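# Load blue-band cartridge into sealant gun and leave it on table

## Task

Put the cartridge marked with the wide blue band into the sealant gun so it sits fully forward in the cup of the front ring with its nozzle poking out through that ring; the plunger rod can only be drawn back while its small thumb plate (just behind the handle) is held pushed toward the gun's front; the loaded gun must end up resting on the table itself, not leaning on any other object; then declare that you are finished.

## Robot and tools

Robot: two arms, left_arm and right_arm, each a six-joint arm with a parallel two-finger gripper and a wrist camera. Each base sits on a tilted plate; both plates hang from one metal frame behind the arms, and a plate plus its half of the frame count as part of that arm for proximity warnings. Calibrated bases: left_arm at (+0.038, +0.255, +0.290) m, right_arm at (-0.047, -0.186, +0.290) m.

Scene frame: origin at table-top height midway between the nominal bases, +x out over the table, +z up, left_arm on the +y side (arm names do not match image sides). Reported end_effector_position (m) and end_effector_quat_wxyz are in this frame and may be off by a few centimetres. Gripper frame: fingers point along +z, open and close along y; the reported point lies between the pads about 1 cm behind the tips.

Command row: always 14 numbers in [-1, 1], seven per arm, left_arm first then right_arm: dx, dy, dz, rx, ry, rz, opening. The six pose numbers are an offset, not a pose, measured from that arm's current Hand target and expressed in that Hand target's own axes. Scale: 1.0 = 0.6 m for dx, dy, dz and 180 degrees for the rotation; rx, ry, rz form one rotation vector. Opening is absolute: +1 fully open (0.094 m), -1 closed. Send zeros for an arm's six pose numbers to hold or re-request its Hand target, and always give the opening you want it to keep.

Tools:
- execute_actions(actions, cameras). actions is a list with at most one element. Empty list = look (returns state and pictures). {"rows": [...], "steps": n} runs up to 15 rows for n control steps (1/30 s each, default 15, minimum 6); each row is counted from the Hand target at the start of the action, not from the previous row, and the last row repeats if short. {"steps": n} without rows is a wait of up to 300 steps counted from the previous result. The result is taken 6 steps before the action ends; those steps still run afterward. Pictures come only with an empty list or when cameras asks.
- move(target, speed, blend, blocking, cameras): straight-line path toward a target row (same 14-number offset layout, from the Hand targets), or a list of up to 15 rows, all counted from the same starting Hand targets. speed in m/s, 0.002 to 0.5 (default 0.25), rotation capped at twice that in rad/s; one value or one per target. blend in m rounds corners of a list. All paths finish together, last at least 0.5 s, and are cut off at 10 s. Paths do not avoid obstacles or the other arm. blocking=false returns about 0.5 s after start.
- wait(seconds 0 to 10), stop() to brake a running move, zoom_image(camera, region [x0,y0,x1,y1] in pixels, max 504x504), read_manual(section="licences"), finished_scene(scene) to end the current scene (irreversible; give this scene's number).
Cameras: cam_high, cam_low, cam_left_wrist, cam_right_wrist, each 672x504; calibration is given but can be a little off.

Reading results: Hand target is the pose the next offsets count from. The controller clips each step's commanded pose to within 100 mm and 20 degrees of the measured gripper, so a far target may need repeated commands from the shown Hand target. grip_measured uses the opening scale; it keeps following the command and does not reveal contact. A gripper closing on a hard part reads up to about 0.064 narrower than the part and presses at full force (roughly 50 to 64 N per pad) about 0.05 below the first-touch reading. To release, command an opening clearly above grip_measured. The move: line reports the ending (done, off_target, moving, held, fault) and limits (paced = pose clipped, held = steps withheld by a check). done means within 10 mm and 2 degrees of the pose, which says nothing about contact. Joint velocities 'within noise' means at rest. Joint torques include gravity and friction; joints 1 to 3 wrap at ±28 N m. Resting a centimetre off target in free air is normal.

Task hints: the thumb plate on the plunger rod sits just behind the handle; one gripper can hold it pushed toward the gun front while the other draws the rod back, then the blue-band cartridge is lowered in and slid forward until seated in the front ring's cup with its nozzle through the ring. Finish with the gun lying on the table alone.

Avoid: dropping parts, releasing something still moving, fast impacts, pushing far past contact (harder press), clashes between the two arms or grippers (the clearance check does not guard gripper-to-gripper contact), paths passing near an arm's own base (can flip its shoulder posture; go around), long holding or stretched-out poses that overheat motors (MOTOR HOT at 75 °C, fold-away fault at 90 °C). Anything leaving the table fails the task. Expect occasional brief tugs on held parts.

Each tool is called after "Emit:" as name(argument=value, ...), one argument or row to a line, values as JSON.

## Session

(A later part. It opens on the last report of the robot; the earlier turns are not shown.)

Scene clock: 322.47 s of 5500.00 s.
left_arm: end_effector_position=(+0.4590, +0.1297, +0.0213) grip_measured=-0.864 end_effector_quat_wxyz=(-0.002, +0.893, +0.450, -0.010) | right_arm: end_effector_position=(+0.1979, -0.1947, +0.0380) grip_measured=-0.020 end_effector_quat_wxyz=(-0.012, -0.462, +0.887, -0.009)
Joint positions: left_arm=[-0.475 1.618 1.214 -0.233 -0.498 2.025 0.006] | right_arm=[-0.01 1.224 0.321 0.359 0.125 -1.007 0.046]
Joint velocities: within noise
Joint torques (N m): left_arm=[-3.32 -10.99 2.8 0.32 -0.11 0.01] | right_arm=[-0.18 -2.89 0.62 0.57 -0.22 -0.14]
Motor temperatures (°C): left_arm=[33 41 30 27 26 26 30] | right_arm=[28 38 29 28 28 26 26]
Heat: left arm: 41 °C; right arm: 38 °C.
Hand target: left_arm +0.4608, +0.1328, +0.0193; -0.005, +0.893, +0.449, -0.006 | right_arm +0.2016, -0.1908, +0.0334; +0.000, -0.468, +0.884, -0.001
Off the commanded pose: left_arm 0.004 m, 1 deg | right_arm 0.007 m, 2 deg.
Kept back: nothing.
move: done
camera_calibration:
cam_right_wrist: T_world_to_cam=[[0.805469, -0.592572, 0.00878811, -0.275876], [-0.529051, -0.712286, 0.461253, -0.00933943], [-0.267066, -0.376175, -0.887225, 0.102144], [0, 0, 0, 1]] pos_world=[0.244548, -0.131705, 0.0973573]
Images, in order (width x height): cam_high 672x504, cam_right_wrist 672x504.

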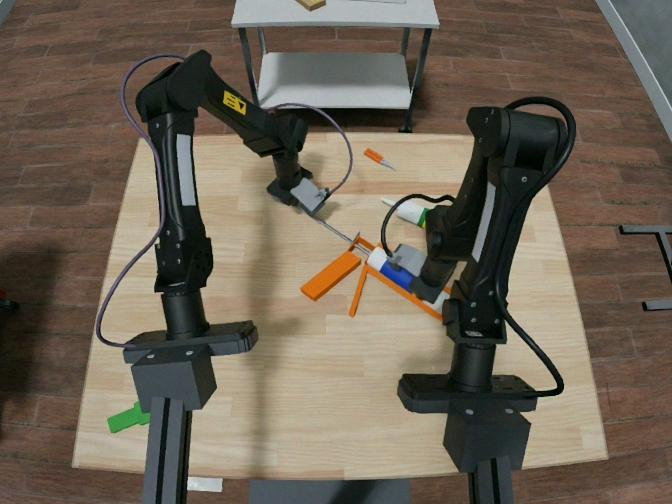

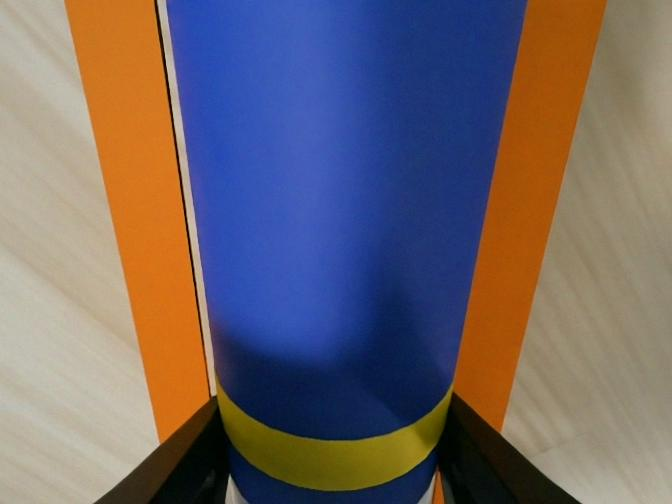

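Emit:
move(
  target=[0,0,0,0,0,0,-0.98,0,0.0,-0.02,0,0,0,-0.15],
  speed=0.05,
  cameras=["cam_low","cam_high"],
)

Emit:
zoom_image(
  camera="cam_low",
  region=[280, 250, 380, 300],
)

Scene clock: 323.43 s of 5500.00 s.
left_arm: end_effector_position=(+0.4590, +0.1297, +0.0213) grip_measured=-0.864 end_effector_quat_wxyz=(-0.002, +0.893, +0.450, -0.010) | right_arm: end_effector_position=(+0.1952, -0.1948, +0.0401) grip_measured=-0.020 end_effector_quat_wxyz=(-0.016, -0.465, +0.885, -0.007)
Joint positions: left_arm=[-0.475 1.618 1.214 -0.233 -0.498 2.025 0.006] | right_arm=[-0.01 1.209 0.315 0.344 0.125 -1.012 0.046]
Joint velocities: within noise
Joint torques (N m): left_arm=[-3.32 -10.99 2.78 0.32 -0.11 0.01] | right_arm=[0.29 -7.76 -0.16 0.07 -0.16 -0.11]
Motor temperatures (°C): left_arm=[33 41 30 27 26 26 30] | right_arm=[28 39 29 28 28 26 26]
Heat: left arm: 41 °C; right arm: 39 °C.
Hand target: left_arm +0.4608, +0.1328, +0.0193; -0.005, +0.893, +0.449, -0.006 | right_arm +0.2017, -0.1908, +0.0455; +0.000, -0.468, +0.884, -0.001
Off the commanded pose: left_arm 0.004 m, 1 deg | right_arm 0.009 m, 2 deg.
Kept back: nothing.
move: done
Images, in order (width x height): cam_high 672x504, cam_low 672x504.

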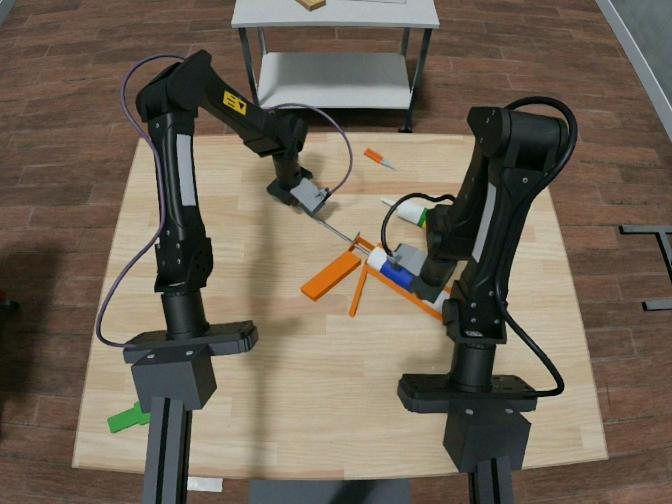

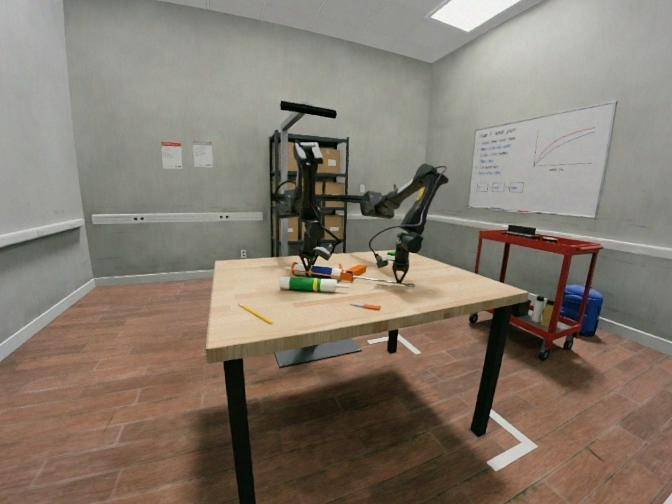

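Scaled by 5.040 from the camera's 672x504 image, which has a finer 960x720 frame.

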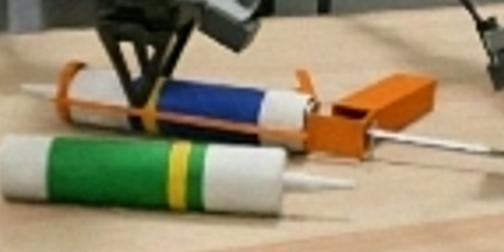

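Emit:
move(
  target=[0,0,0,0,0,0,-0.98,0.018,0.0,-0.003,0,0,0,-0.15],
  speed=0.05,
  cameras=["cam_low","cam_high","cam_right_wrist"],
)

Emit:
zoom_image(
  camera="cam_low",
  region=[280, 250, 380, 300],
)

Emit:
zoom_image(
  camera="cam_high",
  region=[350, 225, 460, 320],
)

Scene clock: 324.50 s of 5500.00 s.
left_arm: end_effector_position=(+0.4590, +0.1297, +0.0213) grip_measured=-0.864 end_effector_quat_wxyz=(-0.002, +0.893, +0.450, -0.010) | right_arm: end_effector_position=(+0.1872, -0.2012, +0.0421) grip_measured=-0.020 end_effector_quat_wxyz=(-0.019, -0.461, +0.887, -0.002)
Joint positions: left_arm=[-0.475 1.618 1.214 -0.233 -0.498 2.025 0.006] | right_arm=[-0.052 1.195 0.293 0.342 0.084 -1.025 0.046]
Joint velocities: within noise
Joint torques (N m): left_arm=[-3.3 -11 2.78 0.32 -0.11 0.01] | right_arm=[-0.53 -7.68 -0.25 0.18 -0.18 -0.17]
Motor temperatures (°C): left_arm=[33 41 30 27 26 26 30] | right_arm=[28 39 29 28 28 26 26]
Heat: left arm: 41 °C; right arm: 39 °C.
Hand target: left_arm +0.4608, +0.1328, +0.0193; -0.005, +0.893, +0.449, -0.006 | right_arm +0.1957, -0.1998, +0.0473; +0.000, -0.468, +0.884, -0.001
Off the commanded pose: left_arm 0.004 m, 1 deg | right_arm 0.010 m, 2 deg.
Kept back: nothing.
move: done
camera_calibration:
cam_right_wrist: T_world_to_cam=[[0.804065, -0.594459, -0.00989345, -0.27053], [-0.522241, -0.714141, 0.466119, -0.0233771], [-0.284154, -0.369624, -0.884666, 0.10493], [0, 0, 0, 1]] pos_world=[0.235131, -0.138729, 0.101048]
Images, in order (width x height): cam_high 672x504, cam_low 672x504, cam_right_wrist 672x504.

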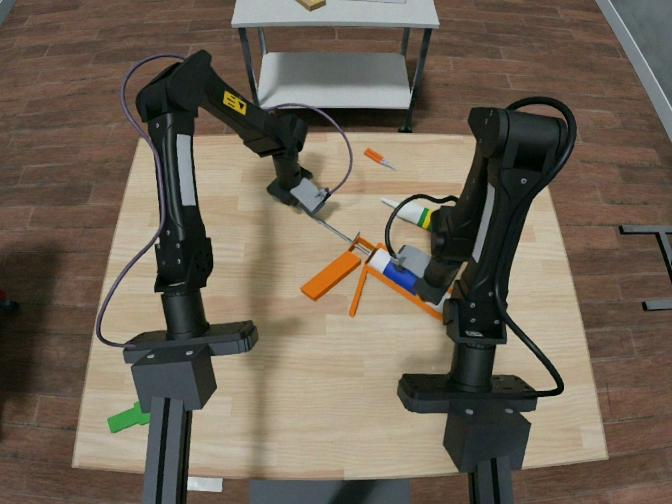

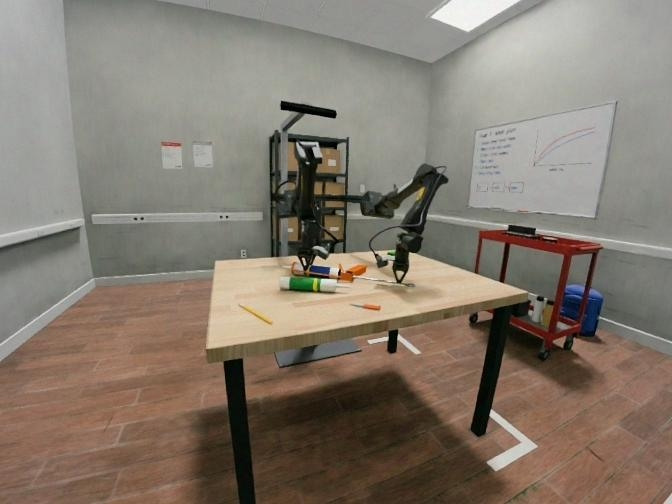

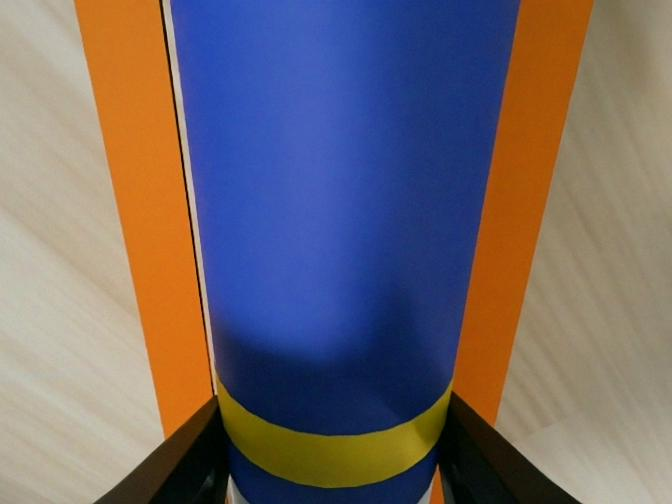

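Scaled by 5.040 from the camera's 672x504 image, which has a finer 960x720 frame.

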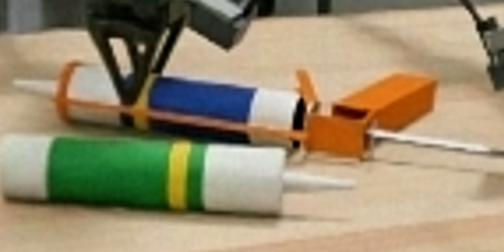

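Scaled by 4.582 from the camera's 672x504 image, which has a finer 960x720 frame.

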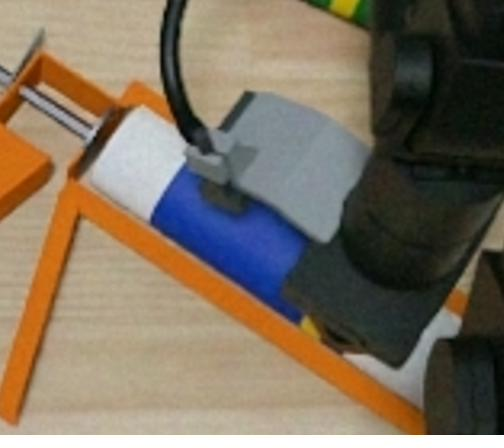

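Emit:
move(
  target=[0,0,0,0,0,0,-0.98,0.018,0.0,0,0,0,0,-0.15],
  speed=0.05,
  cameras=["cam_low","cam_high","cam_right_wrist"],
)

Emit:
zoom_image(
  camera="cam_low",
  region=[280, 250, 380, 300],
)

Emit:
zoom_image(
  camera="cam_high",
  region=[350, 225, 460, 320],
)

Scene clock: 325.47 s of 5500.00 s.
left_arm: end_effector_position=(+0.4590, +0.1297, +0.0213) grip_measured=-0.864 end_effector_quat_wxyz=(-0.002, +0.893, +0.450, -0.010) | right_arm: end_effector_position=(+0.1850, -0.2053, +0.0420) grip_measured=-0.020 end_effector_quat_wxyz=(-0.012, -0.462, +0.887, +0.008)
Joint positions: left_arm=[-0.475 1.618 1.214 -0.233 -0.498 2.025 0.006] | right_arm=[-0.101 1.195 0.283 0.354 0.018 -1.051 0.046]
Joint velocities: within noise
Joint torques (N m): left_arm=[-3.32 -11 2.78 0.32 -0.11 0.01] | right_arm=[-0.92 -7.47 -1.18 0.31 -0.06 -0.17]
Motor temperatures (°C): left_arm=[33 41 30 27 26 26 30] | right_arm=[28 39 29 28 28 26 27]
Heat: left arm: 41 °C; right arm: 39 °C.
Hand target: left_arm +0.4608, +0.1328, +0.0193; -0.005, +0.893, +0.449, -0.006 | right_arm +0.1896, -0.2088, +0.0473; +0.000, -0.468, +0.884, -0.001
Off the commanded pose: left_arm 0.004 m, 1 deg | right_arm 0.008 m, 2 deg.
Kept back: nothing.
move: done
camera_calibration:
cam_right_wrist: T_world_to_cam=[[0.803987, -0.594239, -0.0220142, -0.270557], [-0.523959, -0.725435, 0.44633, -0.0285496], [-0.281197, -0.347309, -0.894598, 0.10714], [0, 0, 0, 1]] pos_world=[0.232693, -0.144276, 0.102634]
Images, in order (width x height): cam_high 672x504, cam_low 672x504, cam_right_wrist 672x504.

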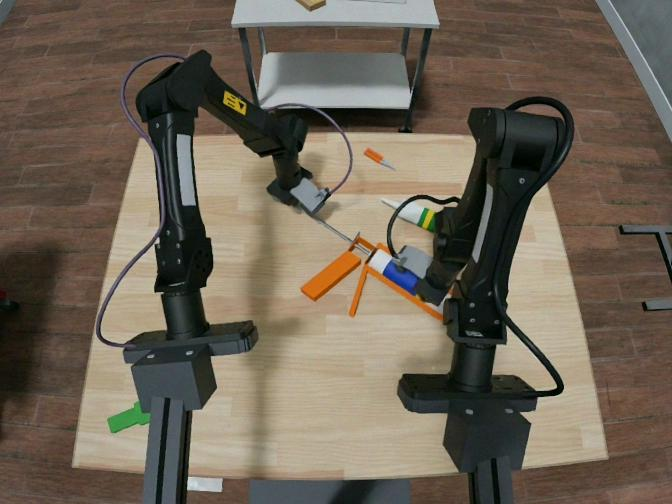

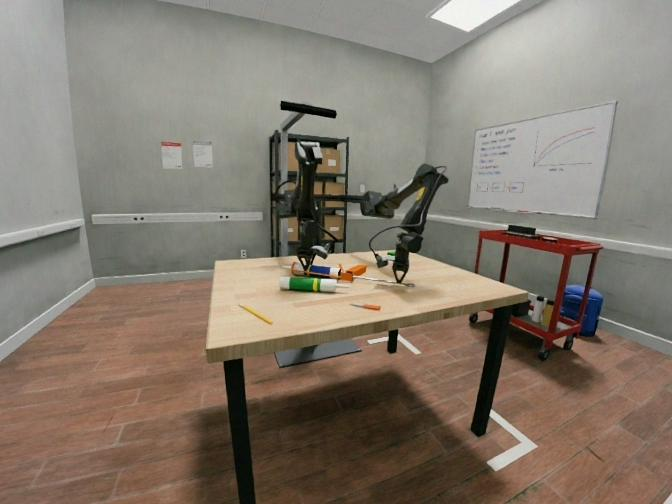

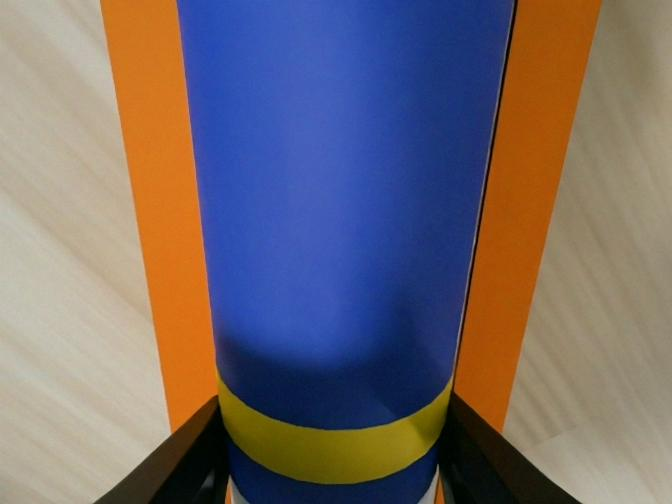

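Scaled by 5.040 from the camera's 672x504 image, which has a finer 960x720 frame.

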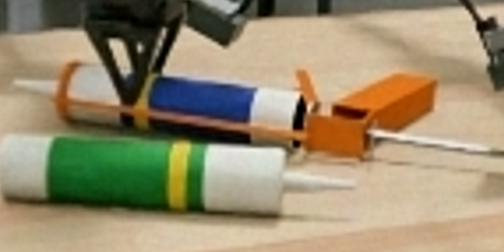

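Scaled by 4.582 from the camera's 672x504 image, which has a finer 960x720 frame.

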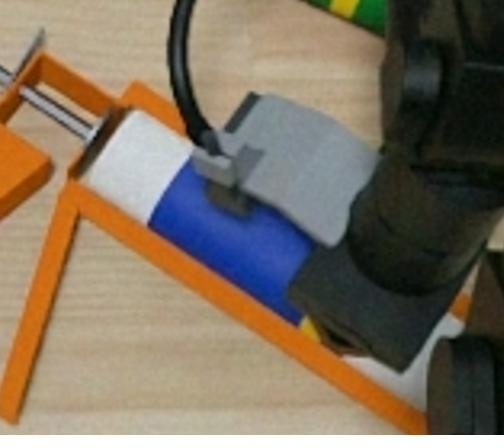

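Emit:
zoom_image(
  camera="cam_low",
  region=[282, 258, 322, 282],
)

Scaled by 12.600 from the camera's 672x504 image, which has a finer 960x720 frame.

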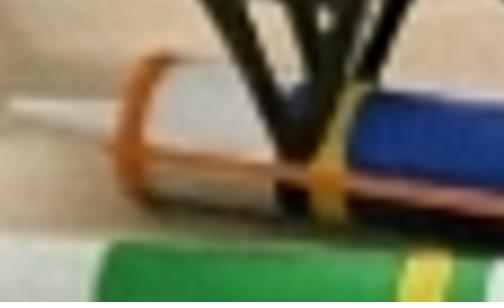

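Emit:
move(
  target=[
    [0,0,0,0,0,0,-0.98,-0.008,0.0,0.004,0,0,0,-0.15],
    [0,0,0,0,0,0,-0.98,-0.008,0.0,0.004,0,0,0,0.2],
    [0,0,0,0,0,0,-0.98,-0.008,0.0,-0.18,0,0,0,0.3],
  ],
  speed=0.15,
  cameras=["cam_low","cam_high","cam_right_wrist"],
)

Emit:
zoom_image(
  camera="cam_low",
  region=[285, 255, 325, 285],
)

Emit:
zoom_image(
  camera="cam_high",
  region=[350, 225, 460, 320],
)

Scene clock: 329.57 s of 5500.00 s.
left_arm: end_effector_position=(+0.4590, +0.1297, +0.0213) grip_measured=-0.864 end_effector_quat_wxyz=(-0.002, +0.893, +0.450, -0.010) | right_arm: end_effector_position=(+0.1815, -0.2049, +0.1476) grip_measured=+0.299 end_effector_quat_wxyz=(-0.013, -0.474, +0.880, +0.005)
Joint positions: left_arm=[-0.475 1.618 1.214 -0.233 -0.498 2.025 0.006] | right_arm=[-0.063 0.407 0.302 -0.451 0.056 -1.061 0.061]
Joint velocities: within noise
Joint torques (N m): left_arm=[-3.32 -10.99 2.78 0.32 -0.11 0.01] | right_arm=[0.73 -4.03 6.19 -0.06 0.11 0.09]
Motor temperatures (°C): left_arm=[33 42 30 27 26 26 30] | right_arm=[28 40 29 28 28 26 27]
Heat: left arm: 42 °C; right arm: 40 °C.
Hand target: left_arm +0.4608, +0.1328, +0.0193; -0.005, +0.893, +0.449, -0.006 | right_arm +0.1922, -0.2046, +0.1553; +0.000, -0.468, +0.884, -0.001
Off the commanded pose: left_arm 0.004 m, 1 deg | right_arm 0.013 m, 2 deg.
Kept back: nothing.
move: off_target (right_arm); target 3's new opening was sent with right_arm's hand 0.013 m and 2 deg from that target
camera_calibration:
cam_right_wrist: T_world_to_cam=[[0.820951, -0.57073, -0.0175039, -0.264094], [-0.503266, -0.737709, 0.450009, -0.0840439], [-0.269747, -0.360627, -0.892852, 0.195701], [0, 0, 0, 1]] pos_world=[0.227302, -0.142152, 0.20793]
Images, in order (width x height): cam_high 672x504, cam_low 672x504, cam_right_wrist 672x504.

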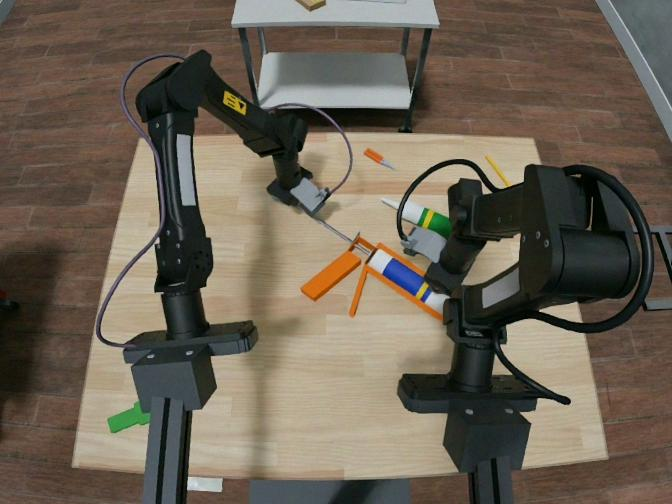

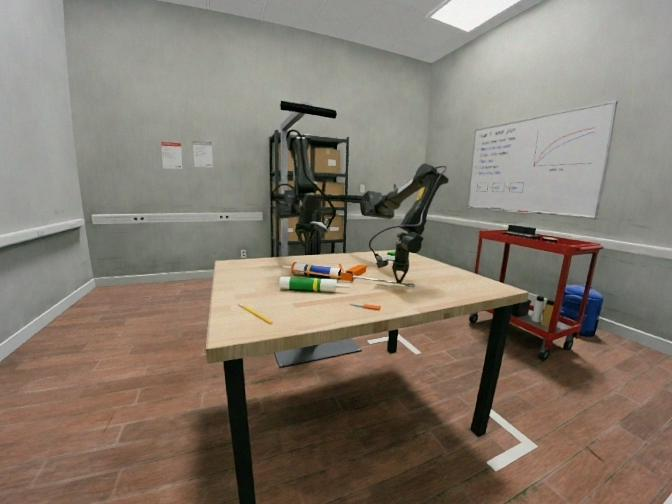

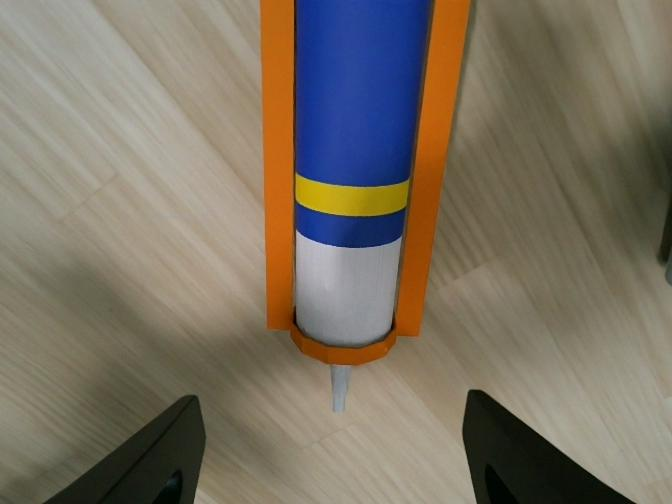

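Scaled by 12.600 from the camera's 672x504 image, which has a finer 960x720 frame.

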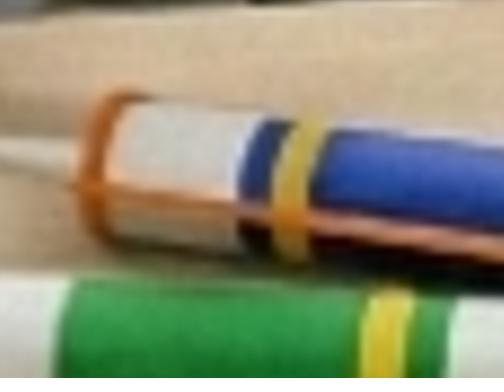

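Scaled by 4.582 from the camera's 672x504 image, which has a finer 960x720 frame.

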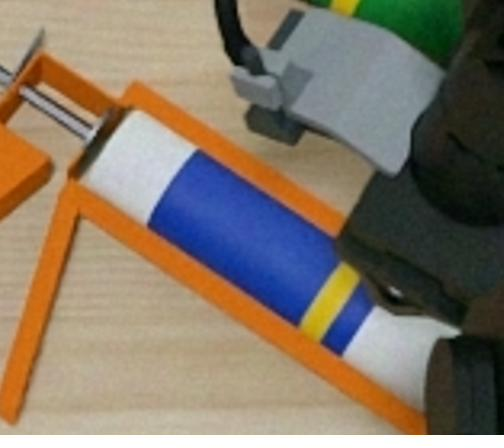

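Emit:
zoom_image(
  camera="cam_right_wrist",
  region=[250, 230, 440, 420],
)

Scaled by 2.653 from the camera's 672x504 image, which has a finer 960x720 frame.

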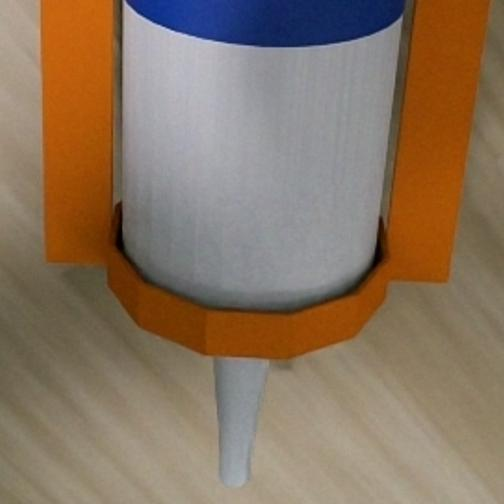

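Emit:
move(
  target=[
    [0,0,0,0,0,0,-0.75,0,0,0,0,0,0,0.3],
    [0,0,0,0,0,0,-0.3,0,0,0,0,0,0,0.3],
    [0,0,-0.25,0,0,0,-0.3,0,0,0,0,0,0,0.3],
  ],
  speed=0.12,
  cameras=["cam_low","cam_high","cam_right_wrist"],
)

Emit:
zoom_image(
  camera="cam_low",
  region=[285, 255, 325, 285],
)

Emit:
zoom_image(
  camera="cam_right_wrist",
  region=[250, 230, 440, 420],
)

Emit:
zoom_image(
  camera="cam_high",
  region=[300, 200, 480, 340],
)

Scene clock: 334.13 s of 5500.00 s.
left_arm: end_effector_position=(+0.4576, +0.1332, +0.1591) grip_measured=-0.302 end_effector_quat_wxyz=(-0.017, +0.897, +0.442, -0.008) | right_arm: end_effector_position=(+0.1811, -0.2048, +0.1476) grip_measured=+0.299 end_effector_quat_wxyz=(-0.013, -0.474, +0.880, +0.005)
Joint positions: left_arm=[-0.752 1.31 1.25 -0.727 -0.733 1.808 0.033] | right_arm=[-0.063 0.407 0.302 -0.452 0.056 -1.061 0.061]
Joint velocities: within noise
Joint torques (N m): left_arm=[-4.71 -10.86 4.88 0.1 -0.1 -0.06] | right_arm=[0.73 -4.03 6.19 -0.04 0.12 0.09]
Motor temperatures (°C): left_arm=[33 42 30 27 26 26 30] | right_arm=[27 39 29 28 28 26 26]
Heat: left arm: 42 °C; right arm: 39 °C.
Hand target: left_arm +0.4631, +0.1322, +0.1692; -0.006, +0.893, +0.449, -0.006 | right_arm +0.1921, -0.2046, +0.1553; +0.000, -0.468, +0.884, -0.001
Off the commanded pose: left_arm 0.012 m, 2 deg | right_arm 0.013 m, 2 deg.
Kept back: nothing.
move: off_target (left_arm, right_arm)
camera_calibration:
cam_right_wrist: T_world_to_cam=[[0.820968, -0.570664, -0.0188223, -0.263562], [-0.502519, -0.7378, 0.450695, -0.0844744], [-0.271082, -0.360548, -0.89248, 0.195821], [0, 0, 0, 1]] pos_world=[0.227009, -0.142128, 0.207877]
Images, in order (width x height): cam_high 672x504, cam_low 672x504, cam_right_wrist 672x504.

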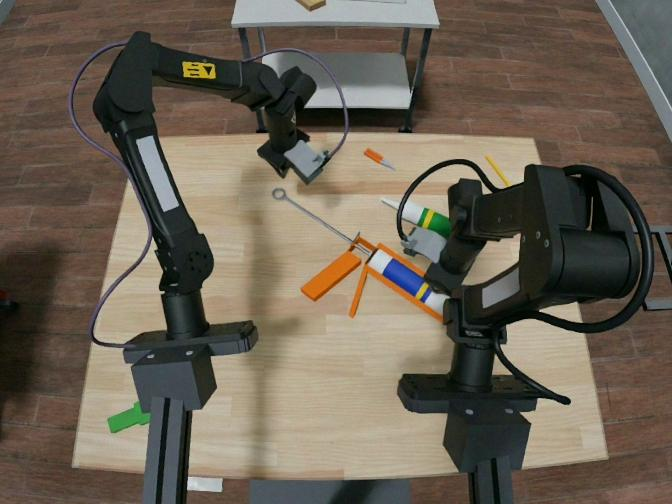

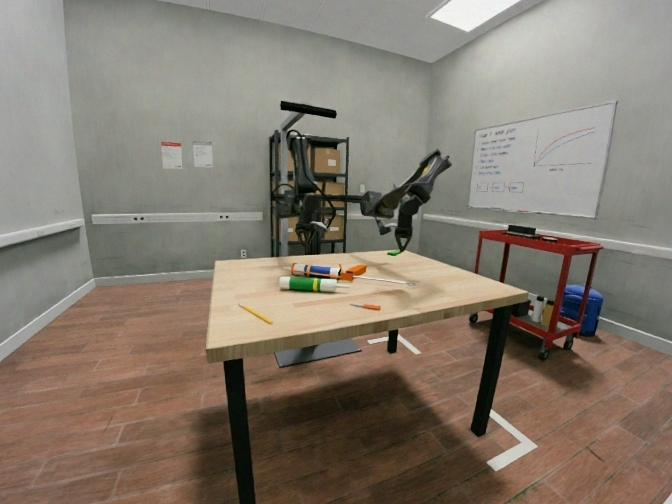

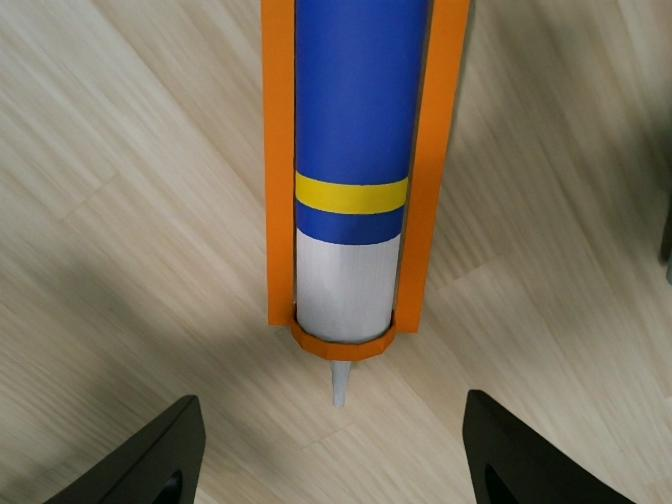

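Scaled by 12.600 from the camera's 672x504 image, which has a finer 960x720 frame.

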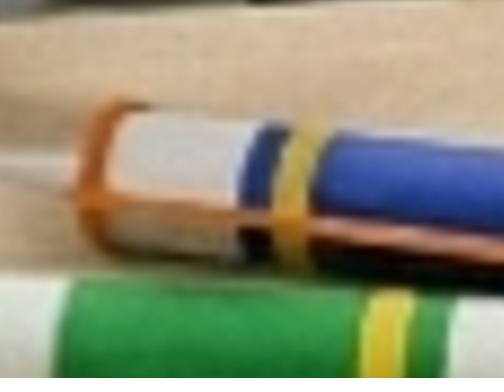

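Scaled by 2.653 from the camera's 672x504 image, which has a finer 960x720 frame.

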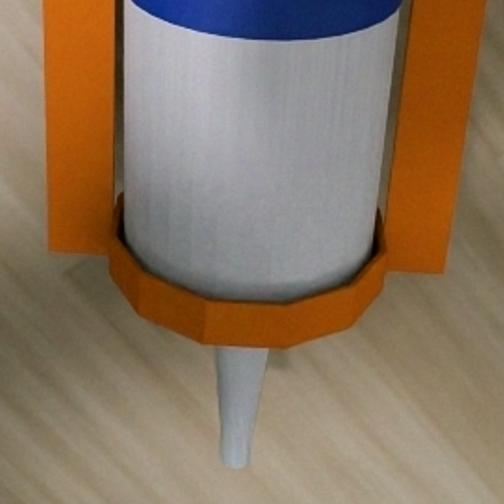

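Scaled by 2.800 from the camera's 672x504 image, which has a finer 960x720 frame.

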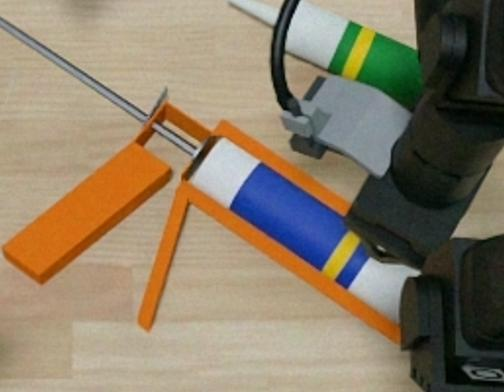

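Scene 1 is done: the blue cartridge is seated in the front cup and the gun lies flat on the table.

Emit:
finished_scene(
  scene=1,
)

The scene is finished: the task was done.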